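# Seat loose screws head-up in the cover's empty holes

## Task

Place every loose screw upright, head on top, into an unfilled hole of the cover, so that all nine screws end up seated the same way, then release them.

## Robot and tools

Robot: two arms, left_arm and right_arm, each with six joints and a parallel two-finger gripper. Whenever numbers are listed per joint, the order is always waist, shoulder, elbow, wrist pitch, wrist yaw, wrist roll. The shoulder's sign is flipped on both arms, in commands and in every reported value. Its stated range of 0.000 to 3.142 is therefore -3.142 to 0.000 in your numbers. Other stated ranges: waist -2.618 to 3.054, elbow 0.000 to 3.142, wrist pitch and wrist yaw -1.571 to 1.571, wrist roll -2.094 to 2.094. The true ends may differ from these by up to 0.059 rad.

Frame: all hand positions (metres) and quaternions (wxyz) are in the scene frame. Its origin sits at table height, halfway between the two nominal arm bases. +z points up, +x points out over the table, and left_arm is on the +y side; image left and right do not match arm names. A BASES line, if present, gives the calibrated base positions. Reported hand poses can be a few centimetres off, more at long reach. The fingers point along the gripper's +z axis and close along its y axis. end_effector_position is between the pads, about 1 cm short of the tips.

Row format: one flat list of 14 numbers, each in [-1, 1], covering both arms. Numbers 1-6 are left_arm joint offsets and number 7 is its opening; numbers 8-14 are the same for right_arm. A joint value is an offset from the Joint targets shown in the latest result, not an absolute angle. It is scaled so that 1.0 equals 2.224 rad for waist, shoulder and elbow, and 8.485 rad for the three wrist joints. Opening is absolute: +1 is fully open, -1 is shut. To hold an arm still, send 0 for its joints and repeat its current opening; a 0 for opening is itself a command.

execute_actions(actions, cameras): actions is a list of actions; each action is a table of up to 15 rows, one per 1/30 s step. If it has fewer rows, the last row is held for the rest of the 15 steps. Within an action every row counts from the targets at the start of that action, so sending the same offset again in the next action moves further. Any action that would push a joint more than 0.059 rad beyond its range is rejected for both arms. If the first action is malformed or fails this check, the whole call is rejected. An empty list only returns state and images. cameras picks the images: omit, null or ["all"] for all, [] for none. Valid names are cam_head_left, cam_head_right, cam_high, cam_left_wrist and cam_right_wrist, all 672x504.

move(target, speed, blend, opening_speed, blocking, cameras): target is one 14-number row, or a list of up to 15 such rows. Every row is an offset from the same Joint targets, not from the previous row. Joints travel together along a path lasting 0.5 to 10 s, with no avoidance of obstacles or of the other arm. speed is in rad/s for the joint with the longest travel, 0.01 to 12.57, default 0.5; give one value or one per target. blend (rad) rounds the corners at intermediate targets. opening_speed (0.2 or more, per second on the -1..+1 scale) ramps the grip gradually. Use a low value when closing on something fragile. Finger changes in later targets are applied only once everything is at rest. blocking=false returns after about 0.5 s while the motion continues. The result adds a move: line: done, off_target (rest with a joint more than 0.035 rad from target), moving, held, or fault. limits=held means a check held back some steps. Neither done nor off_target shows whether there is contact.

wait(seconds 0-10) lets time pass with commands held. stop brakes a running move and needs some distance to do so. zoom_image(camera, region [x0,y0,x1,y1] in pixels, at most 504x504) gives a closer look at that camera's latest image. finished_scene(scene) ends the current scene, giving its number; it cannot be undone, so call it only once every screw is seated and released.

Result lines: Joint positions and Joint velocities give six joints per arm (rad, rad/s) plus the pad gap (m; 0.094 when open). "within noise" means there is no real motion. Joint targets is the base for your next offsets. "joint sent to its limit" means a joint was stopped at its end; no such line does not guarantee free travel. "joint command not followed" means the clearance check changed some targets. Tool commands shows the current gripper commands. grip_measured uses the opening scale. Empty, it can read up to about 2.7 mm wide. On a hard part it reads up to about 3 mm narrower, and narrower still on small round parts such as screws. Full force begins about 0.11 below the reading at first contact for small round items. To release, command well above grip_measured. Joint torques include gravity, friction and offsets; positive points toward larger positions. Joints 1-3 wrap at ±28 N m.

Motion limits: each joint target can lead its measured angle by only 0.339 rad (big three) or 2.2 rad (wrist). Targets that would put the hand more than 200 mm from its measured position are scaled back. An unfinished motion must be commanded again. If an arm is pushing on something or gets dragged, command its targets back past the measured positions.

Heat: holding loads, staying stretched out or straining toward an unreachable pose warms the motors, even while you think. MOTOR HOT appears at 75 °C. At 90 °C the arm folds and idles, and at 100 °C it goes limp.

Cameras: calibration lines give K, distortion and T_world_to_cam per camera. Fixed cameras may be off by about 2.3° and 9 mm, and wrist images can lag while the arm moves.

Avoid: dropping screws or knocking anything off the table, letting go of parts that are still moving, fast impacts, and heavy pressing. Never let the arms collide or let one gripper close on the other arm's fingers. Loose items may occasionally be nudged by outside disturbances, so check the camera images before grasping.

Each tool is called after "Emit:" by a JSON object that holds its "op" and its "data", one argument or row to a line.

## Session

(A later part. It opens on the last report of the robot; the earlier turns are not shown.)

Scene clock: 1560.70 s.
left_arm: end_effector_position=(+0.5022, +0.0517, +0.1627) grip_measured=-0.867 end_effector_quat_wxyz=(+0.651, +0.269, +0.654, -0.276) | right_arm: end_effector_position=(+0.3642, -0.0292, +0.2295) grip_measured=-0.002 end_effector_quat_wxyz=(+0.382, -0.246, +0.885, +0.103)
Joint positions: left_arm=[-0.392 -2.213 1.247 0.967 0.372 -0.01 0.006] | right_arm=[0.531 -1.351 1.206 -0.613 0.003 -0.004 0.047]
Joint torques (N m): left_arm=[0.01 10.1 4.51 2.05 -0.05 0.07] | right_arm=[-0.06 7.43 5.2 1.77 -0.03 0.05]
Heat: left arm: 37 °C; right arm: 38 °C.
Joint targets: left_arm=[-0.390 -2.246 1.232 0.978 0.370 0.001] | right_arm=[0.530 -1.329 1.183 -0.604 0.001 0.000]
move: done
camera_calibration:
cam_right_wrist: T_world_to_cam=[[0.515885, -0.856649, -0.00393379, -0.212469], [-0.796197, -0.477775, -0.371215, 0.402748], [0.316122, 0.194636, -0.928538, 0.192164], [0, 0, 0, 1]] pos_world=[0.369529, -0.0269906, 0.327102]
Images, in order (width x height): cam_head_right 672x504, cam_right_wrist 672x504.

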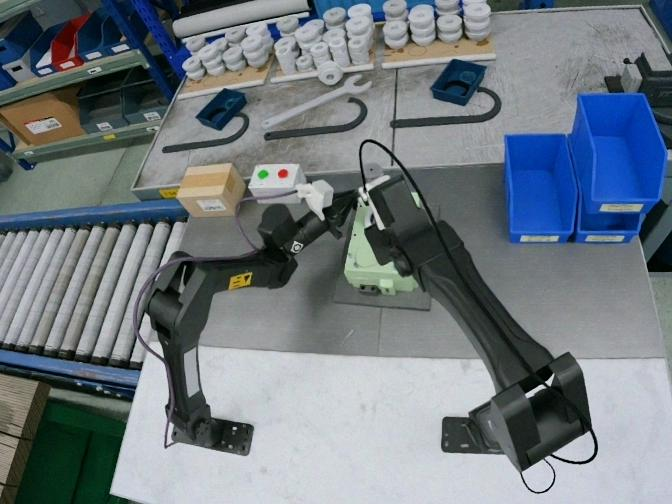

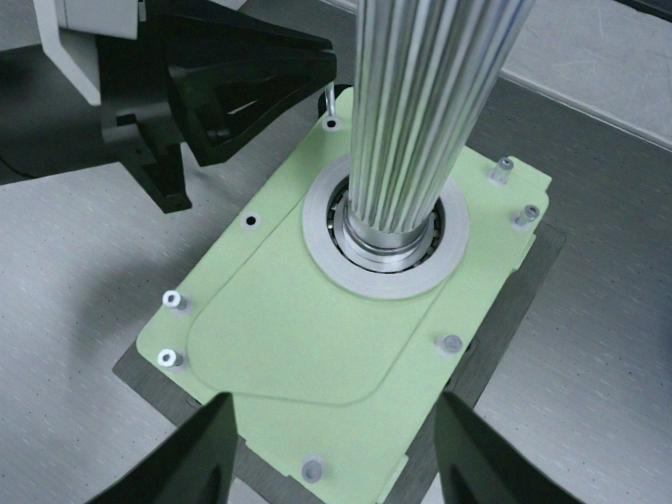

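Emit:
{"op": "move", "data": {
  "target": [-0.0045,-0.0024,-0.0031,0.0014,0,0,-0.95,0,0,0,0,0,0,0],
  "speed": 0.06,
  "cameras": ["cam_head_right","cam_right_wrist"]
}}

Emit:
{"op": "zoom_image", "data": {
  "camera": "cam_right_wrist",
  "region": [280, 60, 380, 160]
}}

Emit:
{"op": "zoom_image", "data": {
  "camera": "cam_head_right",
  "region": [335, 180, 385, 230]
}}

Scene clock: 1574.00 s.
left_arm: end_effector_position=(+0.5003, +0.0502, +0.1595) grip_measured=-0.867 end_effector_quat_wxyz=(+0.651, +0.271, +0.653, -0.277) | right_arm: end_effector_position=(+0.3642, -0.0292, +0.2295) grip_measured=-0.002 end_effector_quat_wxyz=(+0.382, -0.246, +0.885, +0.103)
Joint positions: left_arm=[-0.395 -2.219 1.241 0.979 0.372 -0.01 0.006] | right_arm=[0.531 -1.351 1.206 -0.613 0.003 -0.004 0.047]
Joint torques (N m): left_arm=[-0.55 10.03 4.25 2.07 -0.04 0.08] | right_arm=[-0.06 7.45 5.2 1.77 -0.03 0.06]
Heat: left arm: 37 °C; right arm: 38 °C.
Joint targets: left_arm=[-0.400 -2.251 1.225 0.990 0.370 0.001] | right_arm=[0.530 -1.329 1.183 -0.604 0.001 0.000]
move: done
camera_calibration:
cam_right_wrist: T_world_to_cam=[[0.515885, -0.856649, -0.00393379, -0.212469], [-0.796197, -0.477775, -0.371215, 0.402748], [0.316122, 0.194636, -0.928538, 0.192164], [0, 0, 0, 1]] pos_world=[0.369529, -0.0269906, 0.327102]
Images, in order (width x height): cam_head_right 672x504, cam_right_wrist 672x504.

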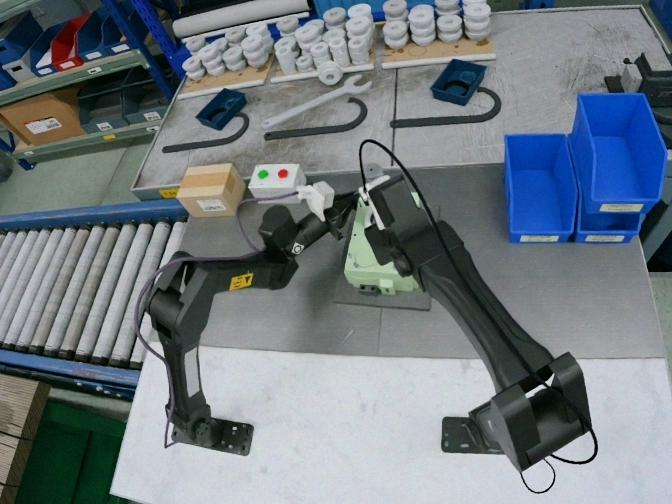

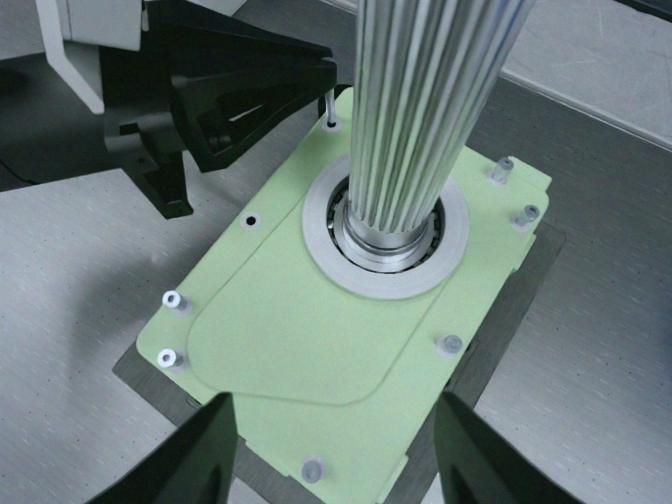

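Scaled by 5.040 from the camera's 672x504 image, which has a finer 960x720 frame.

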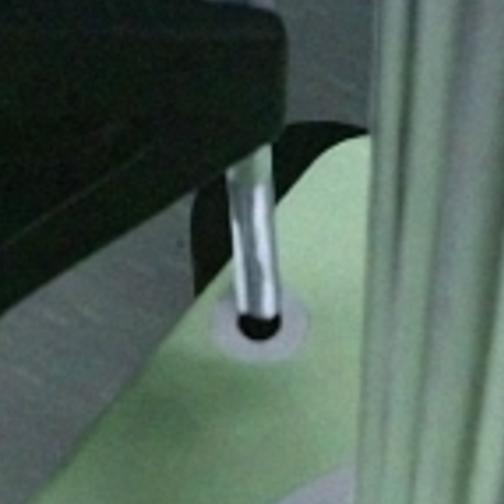

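Scaled by 10.080 from the camera's 672x504 image, which has a finer 960x720 frame.

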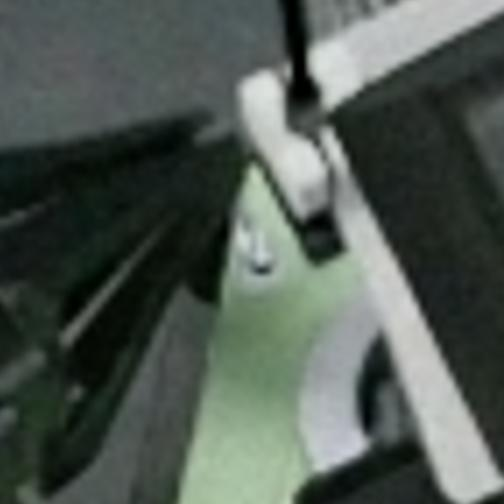

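Emit:
{"op": "move", "data": {
  "target": [-0.0008,-0.0005,-0.0027,0.0008,0,0,-0.95,0,0,0,0,0,0,0],
  "speed": 0.06,
  "cameras": ["cam_right_wrist"]
}}

Emit:
{"op": "zoom_image", "data": {
  "camera": "cam_right_wrist",
  "region": [280, 60, 380, 160]
}}

Scene clock: 1583.40 s.
left_arm: end_effector_position=(+0.4994, +0.0506, +0.1587) grip_measured=-0.867 end_effector_quat_wxyz=(+0.651, +0.271, +0.653, -0.277) | right_arm: end_effector_position=(+0.3642, -0.0292, +0.2295) grip_measured=-0.002 end_effector_quat_wxyz=(+0.382, -0.246, +0.885, +0.103)
Joint positions: left_arm=[-0.395 -2.219 1.235 0.986 0.372 -0.01 0.006] | right_arm=[0.531 -1.351 1.206 -0.613 0.003 -0.004 0.047]
Joint torques (N m): left_arm=[-0.64 10.1 4.15 2.07 -0.01 0.1] | right_arm=[-0.08 7.43 5.2 1.77 -0.03 0.05]
Heat: left arm: 38 °C; right arm: 38 °C.
Joint targets: left_arm=[-0.402 -2.252 1.219 0.996 0.370 0.001] | right_arm=[0.530 -1.329 1.183 -0.604 0.001 0.000]
move: done
camera_calibration:
cam_right_wrist: T_world_to_cam=[[0.515885, -0.856649, -0.00393379, -0.212469], [-0.796197, -0.477775, -0.371215, 0.402748], [0.316122, 0.194636, -0.928538, 0.192164], [0, 0, 0, 1]] pos_world=[0.369529, -0.0269906, 0.327102]
Images, in order (width x height): cam_right_wrist 672x504.

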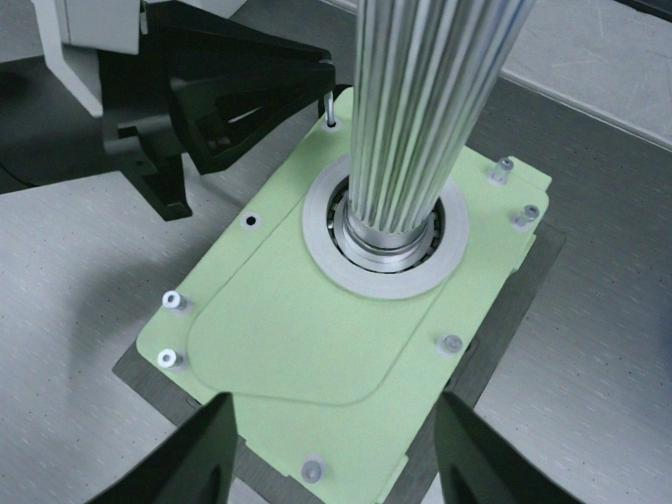

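Scaled by 5.040 from the camera's 672x504 image, which has a finer 960x720 frame.

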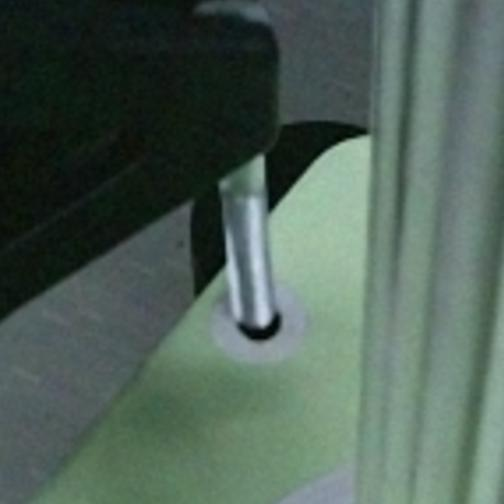

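Emit:
{"op": "move", "data": {
  "target": [-0.0018,-0.0027,0,0.0007,0,0,-0.95,0,0,0,0,0,0,0],
  "speed": 0.06,
  "cameras": ["cam_right_wrist"]
}}

Emit:
{"op": "zoom_image", "data": {
  "camera": "cam_right_wrist",
  "region": [280, 60, 380, 160]
}}

Scene clock: 1592.47 s.
left_arm: end_effector_position=(+0.4981, +0.0480, +0.1583) grip_measured=-0.867 end_effector_quat_wxyz=(+0.652, +0.272, +0.650, -0.279) | right_arm: end_effector_position=(+0.3642, -0.0292, +0.2295) grip_measured=-0.002 end_effector_quat_wxyz=(+0.382, -0.246, +0.885, +0.103)
Joint positions: left_arm=[-0.4 -2.224 1.235 0.996 0.372 -0.01 0.006] | right_arm=[0.531 -1.351 1.206 -0.613 0.003 -0.004 0.047]
Joint torques (N m): left_arm=[-0.53 9.91 4.25 2.02 -0.03 0.1] | right_arm=[-0.06 7.43 5.2 1.77 -0.03 0.05]
Heat: left arm: 38 °C; right arm: 38 °C.
Joint targets: left_arm=[-0.406 -2.258 1.219 1.002 0.370 0.001] | right_arm=[0.530 -1.329 1.183 -0.604 0.001 0.000]
move: done
camera_calibration:
cam_right_wrist: T_world_to_cam=[[0.515885, -0.856649, -0.00393379, -0.212469], [-0.796197, -0.477775, -0.371215, 0.402748], [0.316122, 0.194636, -0.928538, 0.192164], [0, 0, 0, 1]] pos_world=[0.369529, -0.0269906, 0.327102]
Images, in order (width x height): cam_right_wrist 672x504.

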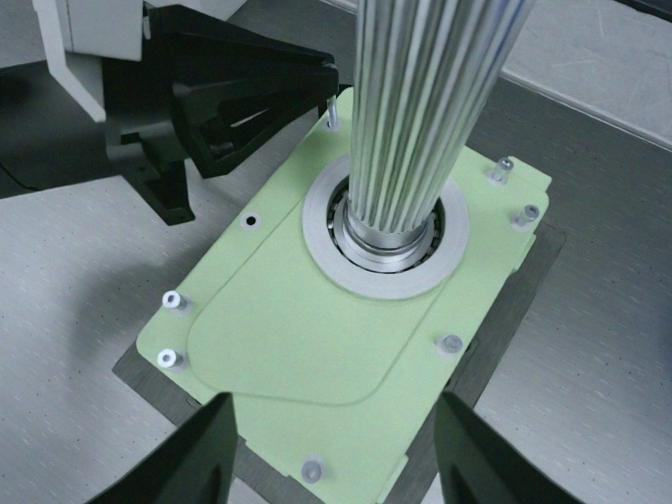

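Scaled by 5.040 from the camera's 672x504 image, which has a finer 960x720 frame.

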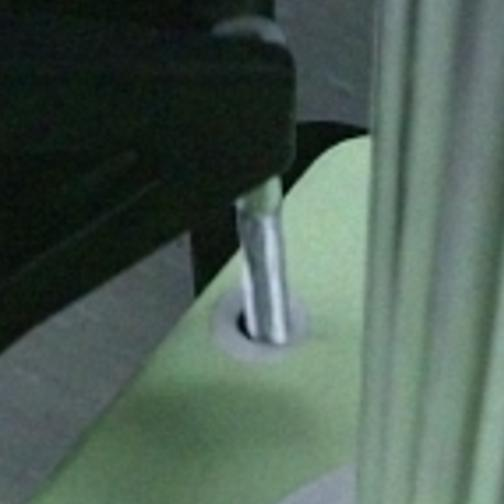

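Emit:
{"op": "move", "data": {
  "target": [0.0055,0,0,0,0,0,-0.95,0,0,0,0,0,0,0],
  "speed": 0.06,
  "cameras": ["cam_right_wrist"]
}}

Emit:
{"op": "zoom_image", "data": {
  "camera": "cam_right_wrist",
  "region": [280, 60, 380, 160]
}}

Scene clock: 1605.17 s.
left_arm: end_effector_position=(+0.4981, +0.0480, +0.1584) grip_measured=-0.867 end_effector_quat_wxyz=(+0.653, +0.272, +0.650, -0.279) | right_arm: end_effector_position=(+0.3642, -0.0292, +0.2295) grip_measured=-0.002 end_effector_quat_wxyz=(+0.382, -0.246, +0.885, +0.103)
Joint positions: left_arm=[-0.4 -2.224 1.235 0.997 0.372 -0.01 0.006] | right_arm=[0.531 -1.351 1.206 -0.613 0.003 -0.004 0.047]
Joint torques (N m): left_arm=[0.51 9.87 4.18 2.02 -0.01 0.08] | right_arm=[-0.08 7.45 5.2 1.77 -0.03 0.05]
Heat: left arm: 38 °C; right arm: 38 °C.
Joint targets: left_arm=[-0.394 -2.258 1.219 1.003 0.370 0.001] | right_arm=[0.530 -1.329 1.183 -0.604 0.001 0.000]
move: done
camera_calibration:
cam_right_wrist: T_world_to_cam=[[0.515885, -0.856649, -0.00393379, -0.212469], [-0.796197, -0.477775, -0.371215, 0.402748], [0.316122, 0.194636, -0.928538, 0.192164], [0, 0, 0, 1]] pos_world=[0.369529, -0.0269906, 0.327102]
Images, in order (width x height): cam_right_wrist 672x504.

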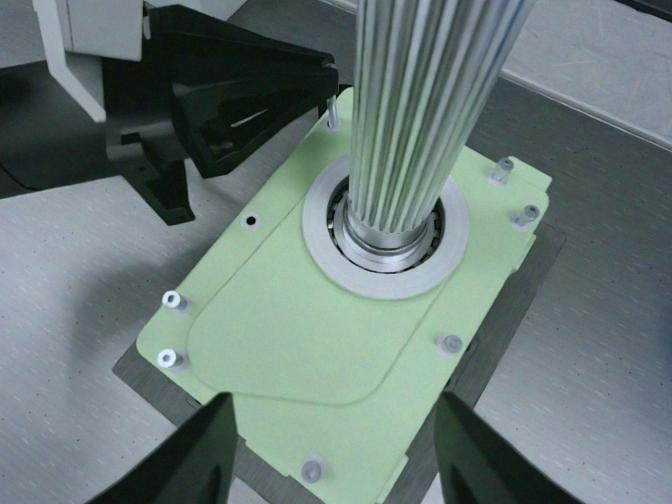

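Scaled by 5.040 from the camera's 672x504 image, which has a finer 960x720 frame.

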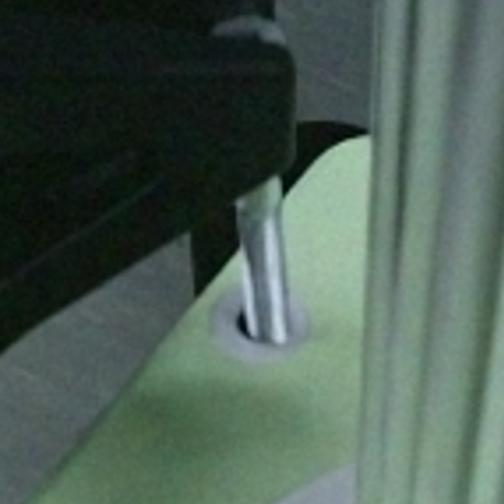

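Emit:
{"op": "move", "data": {
  "target": [0.001,0,0,0,0,0,-0.95,0,0,0,0,0,0,0],
  "speed": 0.06,
  "cameras": ["cam_right_wrist"]
}}

Emit:
{"op": "zoom_image", "data": {
  "camera": "cam_right_wrist",
  "region": [280, 60, 380, 160]
}}

Scene clock: 1615.07 s.
left_arm: end_effector_position=(+0.4990, +0.0496, +0.1584) grip_measured=-0.867 end_effector_quat_wxyz=(+0.653, +0.271, +0.650, -0.278) | right_arm: end_effector_position=(+0.3642, -0.0292, +0.2295) grip_measured=-0.002 end_effector_quat_wxyz=(+0.382, -0.246, +0.885, +0.103)
Joint positions: left_arm=[-0.397 -2.224 1.235 0.997 0.372 -0.01 0.006] | right_arm=[0.531 -1.351 1.206 -0.613 0.003 -0.004 0.047]
Joint torques (N m): left_arm=[0.46 9.89 4.15 2.02 -0.04 0.08] | right_arm=[-0.06 7.43 5.2 1.78 -0.03 0.05]
Heat: left arm: 37 °C; right arm: 38 °C.
Joint targets: left_arm=[-0.392 -2.258 1.219 1.003 0.370 0.001] | right_arm=[0.530 -1.329 1.183 -0.604 0.001 0.000]
move: done
camera_calibration:
cam_right_wrist: T_world_to_cam=[[0.515885, -0.856649, -0.00393379, -0.212469], [-0.796197, -0.477775, -0.371215, 0.402748], [0.316122, 0.194636, -0.928538, 0.192164], [0, 0, 0, 1]] pos_world=[0.369529, -0.0269906, 0.327102]
Images, in order (width x height): cam_right_wrist 672x504.

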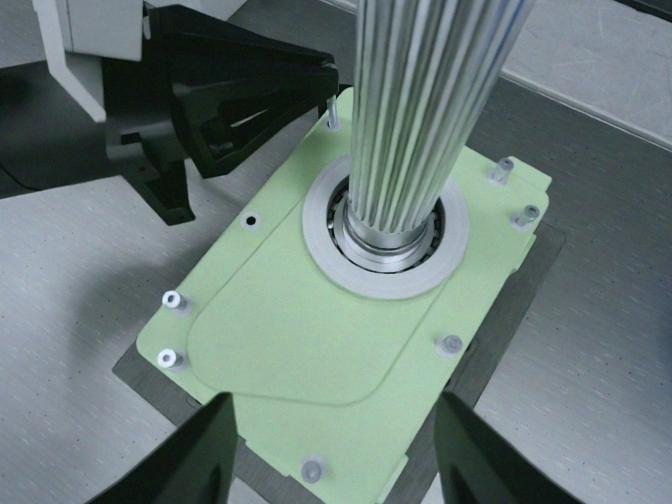

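Scaled by 5.040 from the camera's 672x504 image, which has a finer 960x720 frame.

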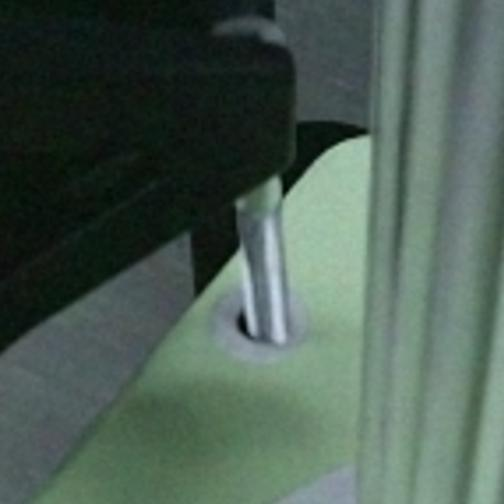

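Emit:
{"op": "wait", "data": {
  "seconds": 0.3,
  "cameras": ["cam_right_wrist"]
}}

Emit:
{"op": "zoom_image", "data": {
  "camera": "cam_right_wrist",
  "region": [280, 60, 380, 160]
}}

Scene clock: 1622.93 s.
left_arm: end_effector_position=(+0.4990, +0.0496, +0.1584) grip_measured=-0.867 end_effector_quat_wxyz=(+0.653, +0.271, +0.650, -0.278) | right_arm: end_effector_position=(+0.3642, -0.0292, +0.2295) grip_measured=-0.002 end_effector_quat_wxyz=(+0.382, -0.246, +0.885, +0.103)
Joint positions: left_arm=[-0.397 -2.224 1.235 0.997 0.372 -0.01 0.006] | right_arm=[0.531 -1.351 1.206 -0.613 0.003 -0.004 0.047]
Joint torques (N m): left_arm=[0.27 9.91 4.29 2.02 -0.05 0.11] | right_arm=[-0.08 7.43 5.2 1.77 -0.03 0.05]
Heat: left arm: 37 °C; right arm: 38 °C.
Joint targets: left_arm=[-0.392 -2.258 1.219 1.003 0.370 0.001] | right_arm=[0.530 -1.329 1.183 -0.604 0.001 0.000]
Tool commands: left_gripper/opening=-0.95 right_gripper/opening=+0.0
wait: 0.30 s; at rest from the start
camera_calibration:
cam_right_wrist: T_world_to_cam=[[0.515885, -0.856649, -0.00393379, -0.212469], [-0.796197, -0.477775, -0.371215, 0.402748], [0.316122, 0.194636, -0.928538, 0.192164], [0, 0, 0, 1]] pos_world=[0.369529, -0.0269906, 0.327102]
Images, in order (width x height): cam_right_wrist 672x504.

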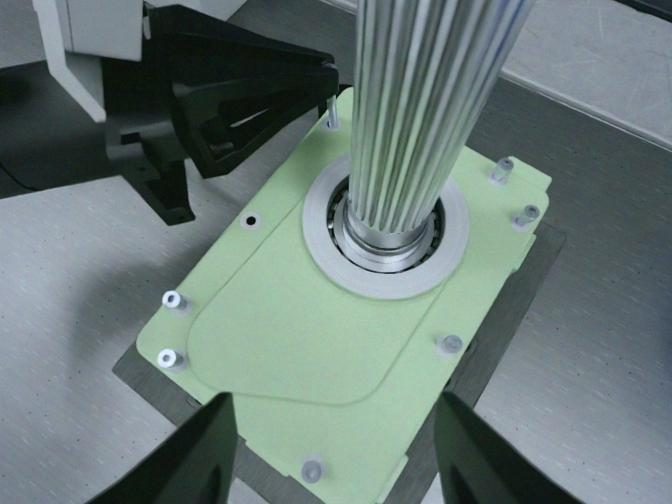

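Scaled by 5.040 from the camera's 672x504 image, which has a finer 960x720 frame.

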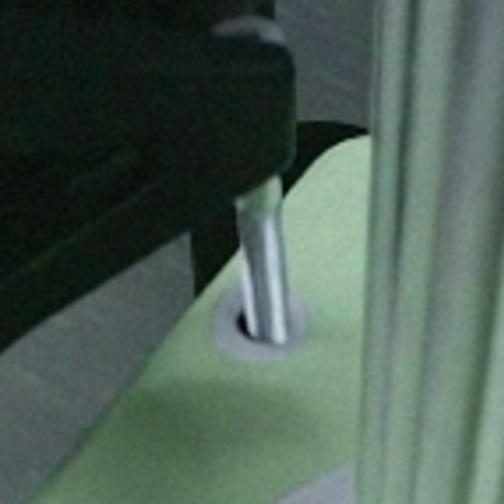

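Emit:
{"op": "move", "data": {
  "target": [0.0009,0,0,0,0,0,-0.95,0,0,0,0,0,0,0],
  "speed": 0.06,
  "cameras": ["cam_right_wrist"]
}}

Emit:
{"op": "zoom_image", "data": {
  "camera": "cam_right_wrist",
  "region": [280, 60, 380, 160]
}}

Scene clock: 1630.47 s.
left_arm: end_effector_position=(+0.4990, +0.0496, +0.1584) grip_measured=-0.867 end_effector_quat_wxyz=(+0.653, +0.271, +0.650, -0.278) | right_arm: end_effector_position=(+0.3642, -0.0292, +0.2295) grip_measured=-0.002 end_effector_quat_wxyz=(+0.382, -0.246, +0.885, +0.103)
Joint positions: left_arm=[-0.397 -2.224 1.235 0.997 0.372 -0.01 0.006] | right_arm=[0.531 -1.351 1.206 -0.613 0.003 -0.004 0.047]
Joint torques (N m): left_arm=[0.53 9.98 4.27 2.04 -0.01 0.07] | right_arm=[-0.08 7.43 5.2 1.77 -0.03 0.05]
Heat: left arm: 37 °C; right arm: 38 °C.
Joint targets: left_arm=[-0.390 -2.258 1.219 1.003 0.370 0.001] | right_arm=[0.530 -1.329 1.183 -0.604 0.001 0.000]
move: done
camera_calibration:
cam_right_wrist: T_world_to_cam=[[0.515885, -0.856649, -0.00393379, -0.212469], [-0.796197, -0.477775, -0.371215, 0.402748], [0.316122, 0.194636, -0.928538, 0.192164], [0, 0, 0, 1]] pos_world=[0.369529, -0.0269906, 0.327102]
Images, in order (width x height): cam_right_wrist 672x504.

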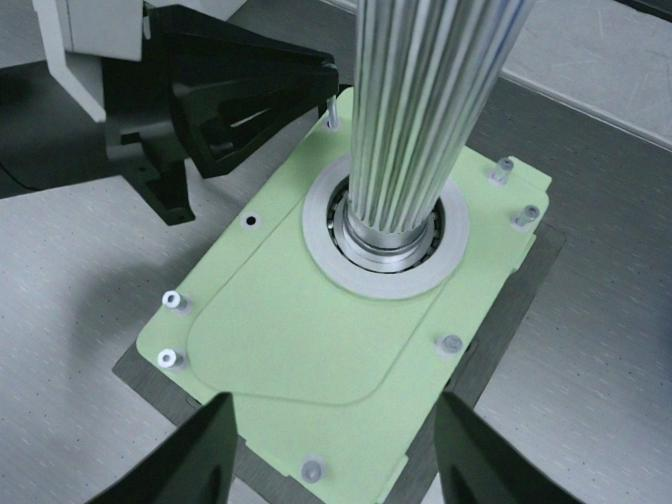

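Scaled by 5.040 from the camera's 672x504 image, which has a finer 960x720 frame.

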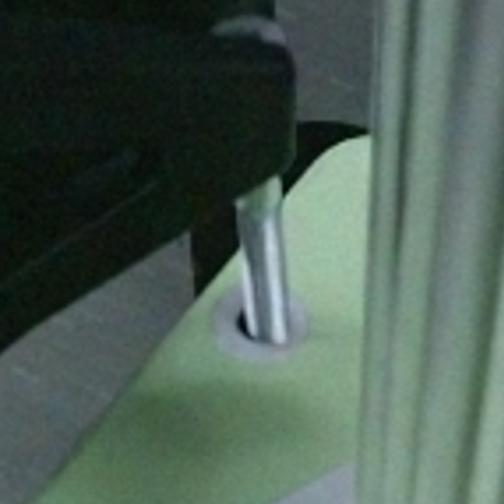

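Emit:
{"op": "move", "data": {
  "target": [0.0013,0,0,0,0,0,-0.95,0,0,0,0,0,0,0],
  "speed": 0.06,
  "cameras": ["cam_right_wrist"]
}}

Emit:
{"op": "zoom_image", "data": {
  "camera": "cam_right_wrist",
  "region": [280, 60, 380, 160]
}}

Scene clock: 1637.27 s.
left_arm: end_effector_position=(+0.5002, +0.0516, +0.1584) grip_measured=-0.867 end_effector_quat_wxyz=(+0.654, +0.270, +0.651, -0.277) | right_arm: end_effector_position=(+0.3642, -0.0292, +0.2295) grip_measured=-0.002 end_effector_quat_wxyz=(+0.382, -0.246, +0.885, +0.103)
Joint positions: left_arm=[-0.393 -2.224 1.235 0.997 0.372 -0.01 0.006] | right_arm=[0.531 -1.351 1.206 -0.613 0.003 -0.004 0.047]
Joint torques (N m): left_arm=[0.59 9.95 4.12 2 -0.04 0.09] | right_arm=[-0.08 7.43 5.2 1.78 -0.03 0.05]
Heat: left arm: 37 °C; right arm: 38 °C.
Joint targets: left_arm=[-0.387 -2.258 1.219 1.003 0.370 0.001] | right_arm=[0.530 -1.329 1.183 -0.604 0.001 0.000]
move: done
camera_calibration:
cam_right_wrist: T_world_to_cam=[[0.515885, -0.856649, -0.00393379, -0.212469], [-0.796197, -0.477775, -0.371215, 0.402748], [0.316122, 0.194636, -0.928538, 0.192164], [0, 0, 0, 1]] pos_world=[0.369529, -0.0269906, 0.327102]
Images, in order (width x height): cam_right_wrist 672x504.

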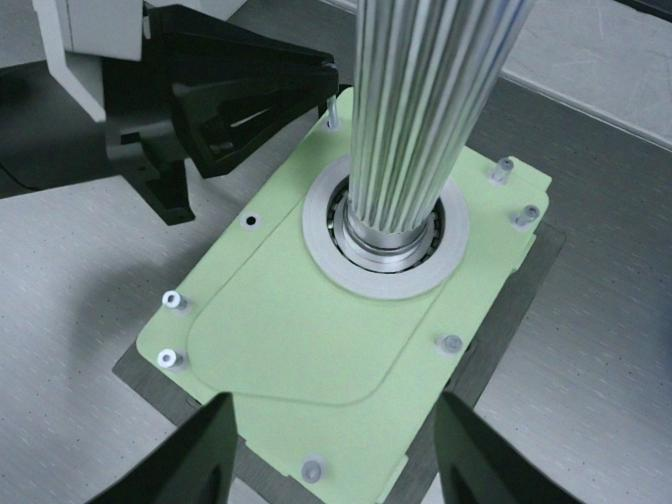

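Scaled by 5.040 from the camera's 672x504 image, which has a finer 960x720 frame.

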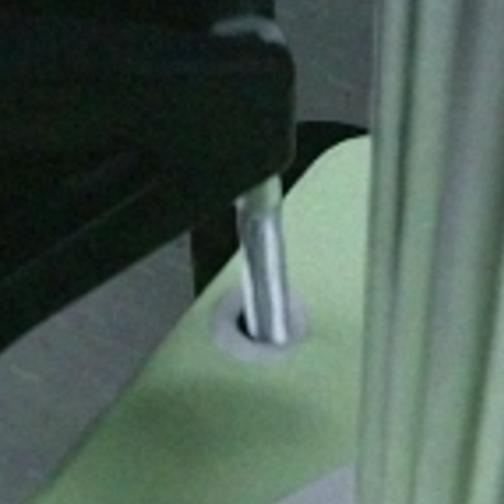

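Emit:
{"op": "move", "data": {
  "target": [0.0012,0,0,0,0,0,-0.95,0,0,0,0,0,0,0],
  "speed": 0.06,
  "cameras": ["cam_right_wrist"]
}}

Emit:
{"op": "zoom_image", "data": {
  "camera": "cam_right_wrist",
  "region": [280, 60, 380, 160]
}}

Scene clock: 1645.80 s.
left_arm: end_effector_position=(+0.5012, +0.0534, +0.1584) grip_measured=-0.867 end_effector_quat_wxyz=(+0.654, +0.269, +0.651, -0.275) | right_arm: end_effector_position=(+0.3642, -0.0292, +0.2295) grip_measured=-0.002 end_effector_quat_wxyz=(+0.382, -0.246, +0.885, +0.103)
Joint positions: left_arm=[-0.39 -2.224 1.235 0.997 0.372 -0.01 0.006] | right_arm=[0.531 -1.351 1.206 -0.613 0.003 -0.004 0.047]
Joint torques (N m): left_arm=[0.28 9.94 4.41 2.01 -0.02 0.08] | right_arm=[-0.08 7.43 5.2 1.77 -0.03 0.05]
Heat: left arm: 37 °C; right arm: 38 °C.
Joint targets: left_arm=[-0.384 -2.258 1.219 1.003 0.370 0.001] | right_arm=[0.530 -1.329 1.183 -0.604 0.001 0.000]
move: done
camera_calibration:
cam_right_wrist: T_world_to_cam=[[0.515885, -0.856649, -0.00393379, -0.212469], [-0.796197, -0.477775, -0.371215, 0.402748], [0.316122, 0.194636, -0.928538, 0.192164], [0, 0, 0, 1]] pos_world=[0.369529, -0.0269906, 0.327102]
Images, in order (width x height): cam_right_wrist 672x504.

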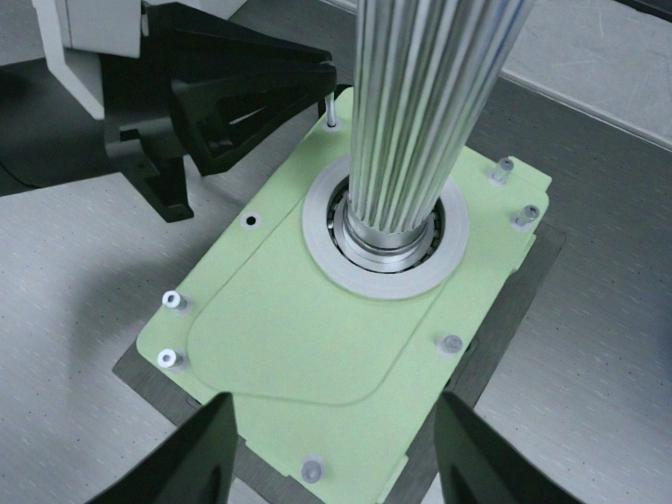

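Scaled by 5.040 from the camera's 672x504 image, which has a finer 960x720 frame.

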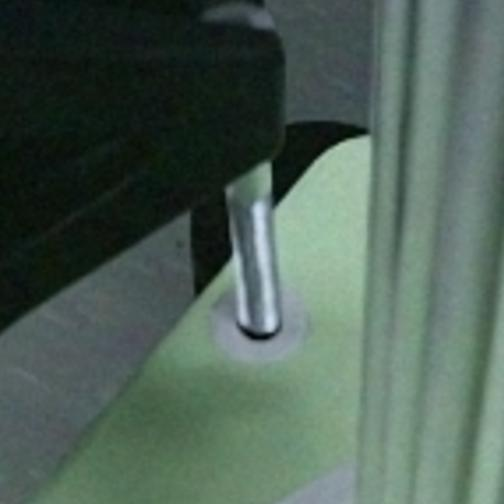

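Emit:
{"op": "move", "data": {
  "target": [0,-0.0068,-0.0016,0.0022,0,0,-0.95,0,0,0,0,0,0,0],
  "speed": 0.06,
  "cameras": ["cam_right_wrist"]
}}

Emit:
{"op": "zoom_image", "data": {
  "camera": "cam_right_wrist",
  "region": [280, 60, 380, 160]
}}

Scene clock: 1657.83 s.
left_arm: end_effector_position=(+0.5016, +0.0532, +0.1579) grip_measured=-0.867 end_effector_quat_wxyz=(+0.659, +0.269, +0.646, -0.276) | right_arm: end_effector_position=(+0.3642, -0.0292, +0.2295) grip_measured=-0.002 end_effector_quat_wxyz=(+0.382, -0.246, +0.885, +0.103)
Joint positions: left_arm=[-0.39 -2.236 1.235 1.024 0.372 -0.01 0.006] | right_arm=[0.531 -1.351 1.206 -0.613 0.003 -0.004 0.047]
Joint torques (N m): left_arm=[0.39 9.73 3.81 1.92 -0.03 0.07] | right_arm=[-0.06 7.43 5.2 1.77 -0.03 0.05]
Heat: left arm: 38 °C; right arm: 38 °C.
Joint targets: left_arm=[-0.384 -2.273 1.216 1.021 0.370 0.001] | right_arm=[0.530 -1.329 1.183 -0.604 0.001 0.000]
move: off_target (left_arm); left_arm: the shoulder is farthest, 0.037 rad from its target
camera_calibration:
cam_right_wrist: T_world_to_cam=[[0.515885, -0.856649, -0.00393379, -0.212469], [-0.796197, -0.477775, -0.371215, 0.402748], [0.316122, 0.194636, -0.928538, 0.192164], [0, 0, 0, 1]] pos_world=[0.369529, -0.0269906, 0.327102]
Images, in order (width x height): cam_right_wrist 672x504.

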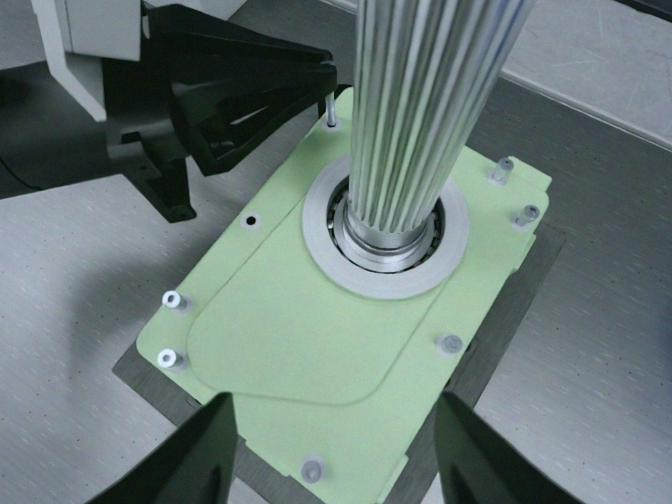

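Scaled by 5.040 from the camera's 672x504 image, which has a finer 960x720 frame.

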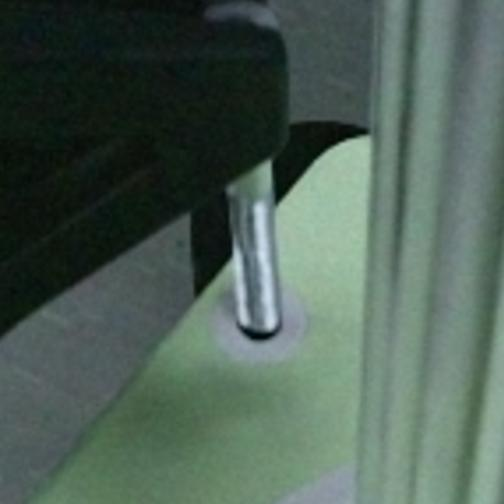

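Emit:
{"op": "move", "data": {
  "target": [0,0,-0.0022,-0.0036,0,0,-0.95,0,0,0,0,0,0,0],
  "speed": 0.06,
  "cameras": ["cam_right_wrist"]
}}

Emit:
{"op": "zoom_image", "data": {
  "camera": "cam_right_wrist",
  "region": [280, 60, 380, 160]
}}

Scene clock: 1671.20 s.
left_arm: end_effector_position=(+0.5013, +0.0533, +0.1568) grip_measured=-0.867 end_effector_quat_wxyz=(+0.659, +0.269, +0.647, -0.276) | right_arm: end_effector_position=(+0.3642, -0.0292, +0.2295) grip_measured=-0.002 end_effector_quat_wxyz=(+0.382, -0.246, +0.885, +0.103)
Joint positions: left_arm=[-0.39 -2.236 1.233 1.024 0.372 -0.01 0.006] | right_arm=[0.531 -1.351 1.206 -0.613 0.003 -0.004 0.047]
Joint torques (N m): left_arm=[0.47 9.78 3.62 1.62 -0.04 0.1] | right_arm=[-0.06 7.45 5.2 1.78 -0.03 0.05]
Heat: left arm: 38 °C; right arm: 39 °C.
Joint targets: left_arm=[-0.384 -2.273 1.211 0.990 0.370 0.001] | right_arm=[0.530 -1.329 1.183 -0.604 0.001 0.000]
move: off_target (left_arm); left_arm: the shoulder is farthest, 0.037 rad from its target
camera_calibration:
cam_right_wrist: T_world_to_cam=[[0.515885, -0.856649, -0.00393379, -0.212469], [-0.796197, -0.477775, -0.371215, 0.402748], [0.316122, 0.194636, -0.928538, 0.192164], [0, 0, 0, 1]] pos_world=[0.369529, -0.0269906, 0.327102]
Images, in order (width x height): cam_right_wrist 672x504.

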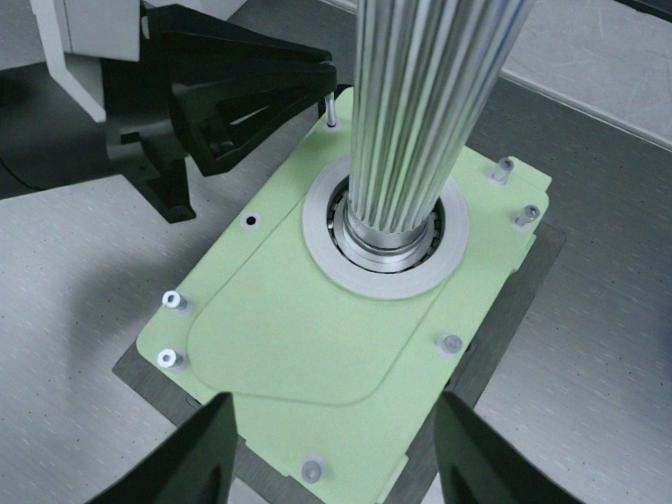

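Scaled by 5.040 from the camera's 672x504 image, which has a finer 960x720 frame.

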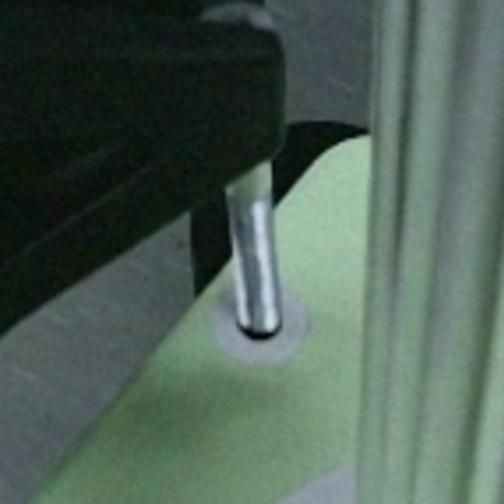

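Emit:
{"op": "move", "data": {
  "target": [0,0,0,-0.0014,0,0,-0.95,0,0,0,0,0,0,0],
  "speed": 0.06,
  "cameras": ["cam_right_wrist"]
}}

Emit:
{"op": "zoom_image", "data": {
  "camera": "cam_right_wrist",
  "region": [280, 60, 380, 160]
}}

Scene clock: 1677.03 s.
left_arm: end_effector_position=(+0.5013, +0.0533, +0.1568) grip_measured=-0.867 end_effector_quat_wxyz=(+0.659, +0.269, +0.647, -0.276) | right_arm: end_effector_position=(+0.3642, -0.0292, +0.2295) grip_measured=-0.002 end_effector_quat_wxyz=(+0.382, -0.246, +0.885, +0.103)
Joint positions: left_arm=[-0.39 -2.236 1.233 1.024 0.372 -0.01 0.006] | right_arm=[0.531 -1.351 1.206 -0.613 0.003 -0.004 0.047]
Joint torques (N m): left_arm=[0.34 9.84 3.56 1.5 -0.05 0.09] | right_arm=[-0.06 7.43 5.2 1.77 -0.03 0.05]
Heat: left arm: 38 °C; right arm: 39 °C.
Joint targets: left_arm=[-0.384 -2.273 1.211 0.979 0.370 0.001] | right_arm=[0.530 -1.329 1.183 -0.604 0.001 0.000]
move: off_target (left_arm); left_arm: the wrist pitch is farthest, 0.046 rad from its target
camera_calibration:
cam_right_wrist: T_world_to_cam=[[0.515885, -0.856649, -0.00393379, -0.212469], [-0.796197, -0.477775, -0.371215, 0.402748], [0.316122, 0.194636, -0.928538, 0.192164], [0, 0, 0, 1]] pos_world=[0.369529, -0.0269906, 0.327102]
Images, in order (width x height): cam_right_wrist 672x504.

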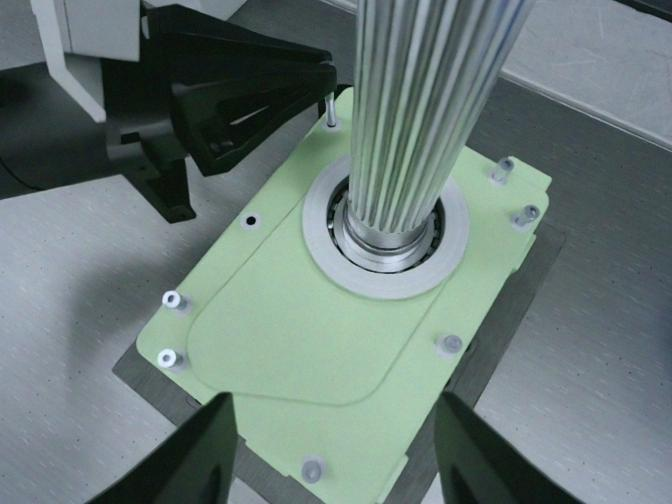

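Scaled by 5.040 from the camera's 672x504 image, which has a finer 960x720 frame.

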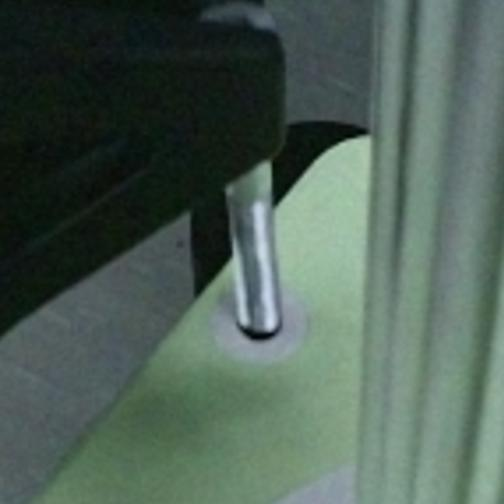

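Emit:
{"op": "move", "data": {
  "target": [0,0,0,0.0013,0.0018,0,-0.95,0,0,0,0,0,0,0],
  "speed": 0.06,
  "cameras": ["cam_right_wrist"]
}}

Emit:
{"op": "zoom_image", "data": {
  "camera": "cam_right_wrist",
  "region": [280, 60, 380, 160]
}}

Scene clock: 1695.27 s.
left_arm: end_effector_position=(+0.5004, +0.0525, +0.1568) grip_measured=-0.867 end_effector_quat_wxyz=(+0.658, +0.271, +0.646, -0.278) | right_arm: end_effector_position=(+0.3642, -0.0292, +0.2295) grip_measured=-0.002 end_effector_quat_wxyz=(+0.382, -0.246, +0.885, +0.103)
Joint positions: left_arm=[-0.39 -2.236 1.233 1.024 0.379 -0.01 0.006] | right_arm=[0.531 -1.351 1.206 -0.613 0.003 -0.004 0.047]
Joint torques (N m): left_arm=[0.34 9.76 3.55 1.64 0.07 0.07] | right_arm=[-0.08 7.43 5.2 1.77 -0.03 0.05]
Heat: left arm: 37 °C; right arm: 39 °C.
Joint targets: left_arm=[-0.384 -2.273 1.211 0.990 0.385 0.001] | right_arm=[0.530 -1.329 1.183 -0.604 0.001 0.000]
move: off_target (left_arm); left_arm: the shoulder is farthest, 0.037 rad from its target
camera_calibration:
cam_right_wrist: T_world_to_cam=[[0.515885, -0.856649, -0.00393379, -0.212469], [-0.796197, -0.477775, -0.371215, 0.402748], [0.316122, 0.194636, -0.928538, 0.192164], [0, 0, 0, 1]] pos_world=[0.369529, -0.0269906, 0.327102]
Images, in order (width x height): cam_right_wrist 672x504.

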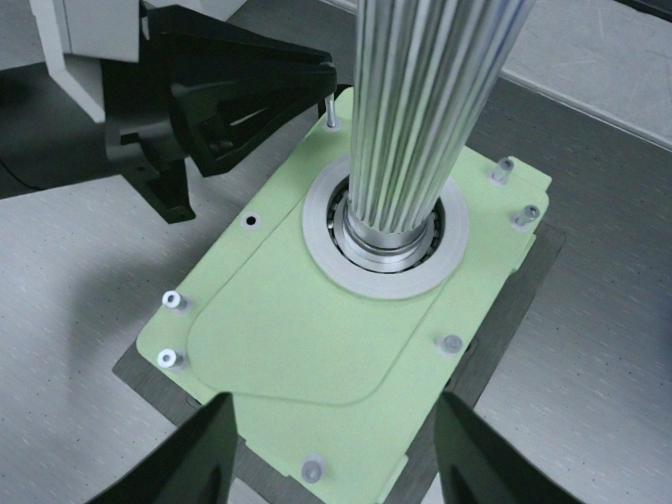

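Scaled by 5.040 from the camera's 672x504 image, which has a finer 960x720 frame.

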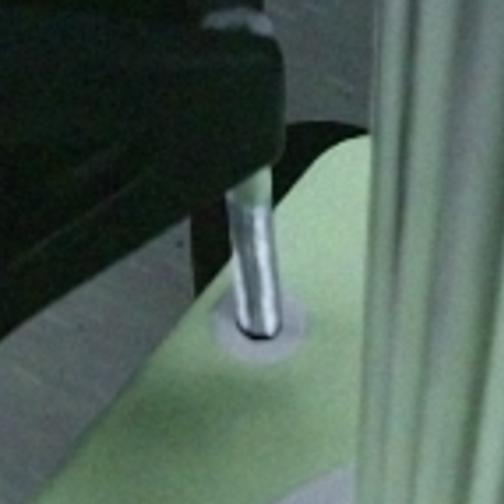

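Emit:
{"op": "move", "data": {
  "target": [0,-0.0054,-0.0014,0.0,0,0,-0.95,0,0,0,0,0,0,0],
  "speed": 0.06,
  "cameras": ["cam_right_wrist"]
}}

Emit:
{"op": "zoom_image", "data": {
  "camera": "cam_right_wrist",
  "region": [280, 60, 380, 160]
}}

Scene clock: 1705.07 s.
left_arm: end_effector_position=(+0.5003, +0.0523, +0.1560) grip_measured=-0.867 end_effector_quat_wxyz=(+0.657, +0.271, +0.646, -0.278) | right_arm: end_effector_position=(+0.3642, -0.0292, +0.2295) grip_measured=-0.002 end_effector_quat_wxyz=(+0.382, -0.246, +0.885, +0.103)
Joint positions: left_arm=[-0.39 -2.238 1.233 1.025 0.38 -0.01 0.006] | right_arm=[0.531 -1.351 1.206 -0.613 0.003 -0.004 0.047]
Joint torques (N m): left_arm=[0.43 8.81 3.52 1.59 0.05 0.09] | right_arm=[-0.06 7.43 5.2 1.78 -0.03 0.05]
Heat: left arm: 37 °C; right arm: 39 °C.
Joint targets: left_arm=[-0.384 -2.285 1.208 0.990 0.385 0.001] | right_arm=[0.530 -1.329 1.183 -0.604 0.001 0.000]
move: off_target (left_arm); left_arm: the shoulder is farthest, 0.047 rad from its target
camera_calibration:
cam_right_wrist: T_world_to_cam=[[0.515885, -0.856649, -0.00393379, -0.212469], [-0.796197, -0.477775, -0.371215, 0.402748], [0.316122, 0.194636, -0.928538, 0.192164], [0, 0, 0, 1]] pos_world=[0.369529, -0.0269906, 0.327102]
Images, in order (width x height): cam_right_wrist 672x504.

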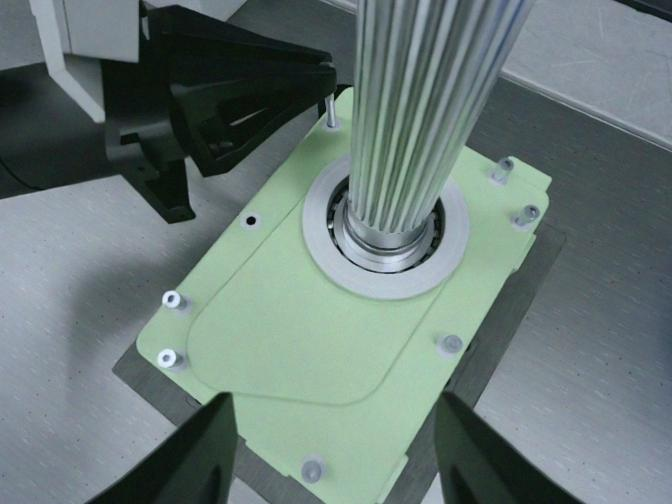

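Scaled by 5.040 from the camera's 672x504 image, which has a finer 960x720 frame.

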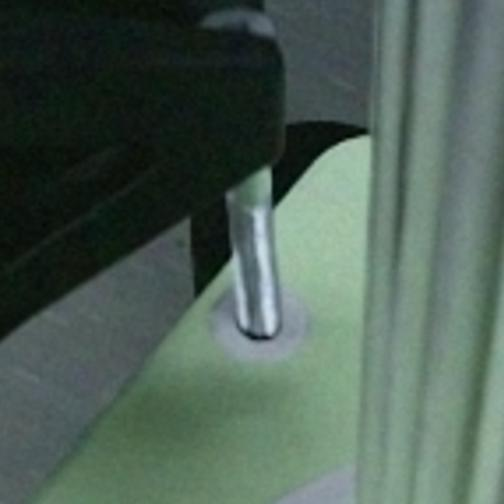

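Emit:
{"op": "move", "data": {
  "target": [0,0,0,0,0.0006,0,-0.95,0,0,0,0,0,0,0],
  "speed": 0.06,
  "cameras": ["cam_right_wrist"]
}}

Emit:
{"op": "zoom_image", "data": {
  "camera": "cam_right_wrist",
  "region": [280, 60, 380, 160]
}}

Scene clock: 1716.27 s.
left_arm: end_effector_position=(+0.4998, +0.0518, +0.1560) grip_measured=-0.867 end_effector_quat_wxyz=(+0.657, +0.273, +0.645, -0.279) | right_arm: end_effector_position=(+0.3642, -0.0292, +0.2295) grip_measured=-0.002 end_effector_quat_wxyz=(+0.382, -0.246, +0.885, +0.103)
Joint positions: left_arm=[-0.39 -2.238 1.233 1.025 0.384 -0.01 0.006] | right_arm=[0.531 -1.351 1.206 -0.613 0.003 -0.004 0.047]
Joint torques (N m): left_arm=[0.46 8.75 3.41 1.64 0.07 0.08] | right_arm=[-0.06 7.45 5.2 1.77 -0.03 0.06]
Heat: left arm: 37 °C; right arm: 39 °C.
Joint targets: left_arm=[-0.384 -2.285 1.208 0.990 0.390 0.001] | right_arm=[0.530 -1.329 1.183 -0.604 0.001 0.000]
move: off_target (left_arm); left_arm: the shoulder is farthest, 0.047 rad from its target
camera_calibration:
cam_right_wrist: T_world_to_cam=[[0.515885, -0.856649, -0.00393379, -0.212469], [-0.796197, -0.477775, -0.371215, 0.402748], [0.316122, 0.194636, -0.928538, 0.192164], [0, 0, 0, 1]] pos_world=[0.369529, -0.0269906, 0.327102]
Images, in order (width x height): cam_right_wrist 672x504.

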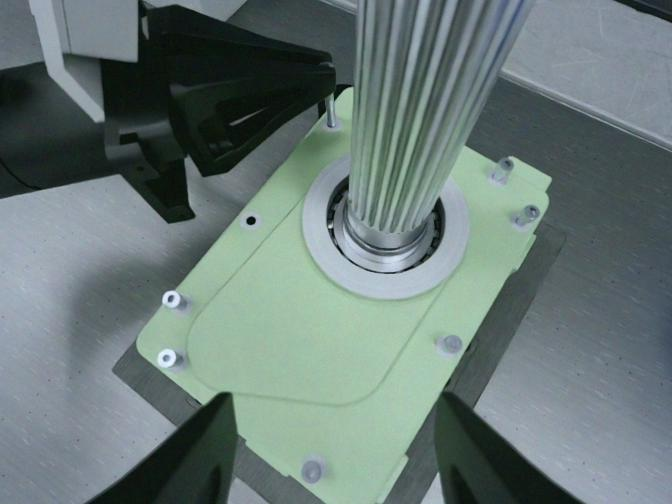

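Scaled by 5.040 from the camera's 672x504 image, which has a finer 960x720 frame.

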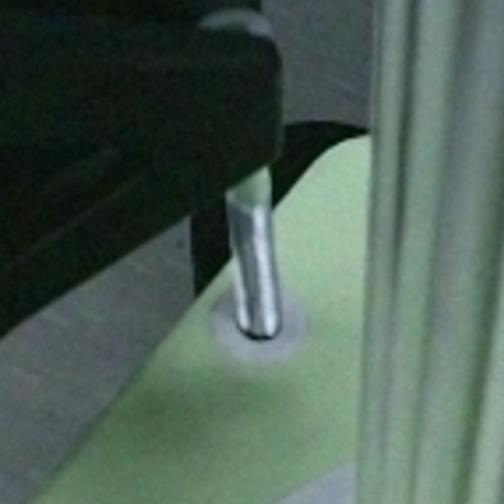

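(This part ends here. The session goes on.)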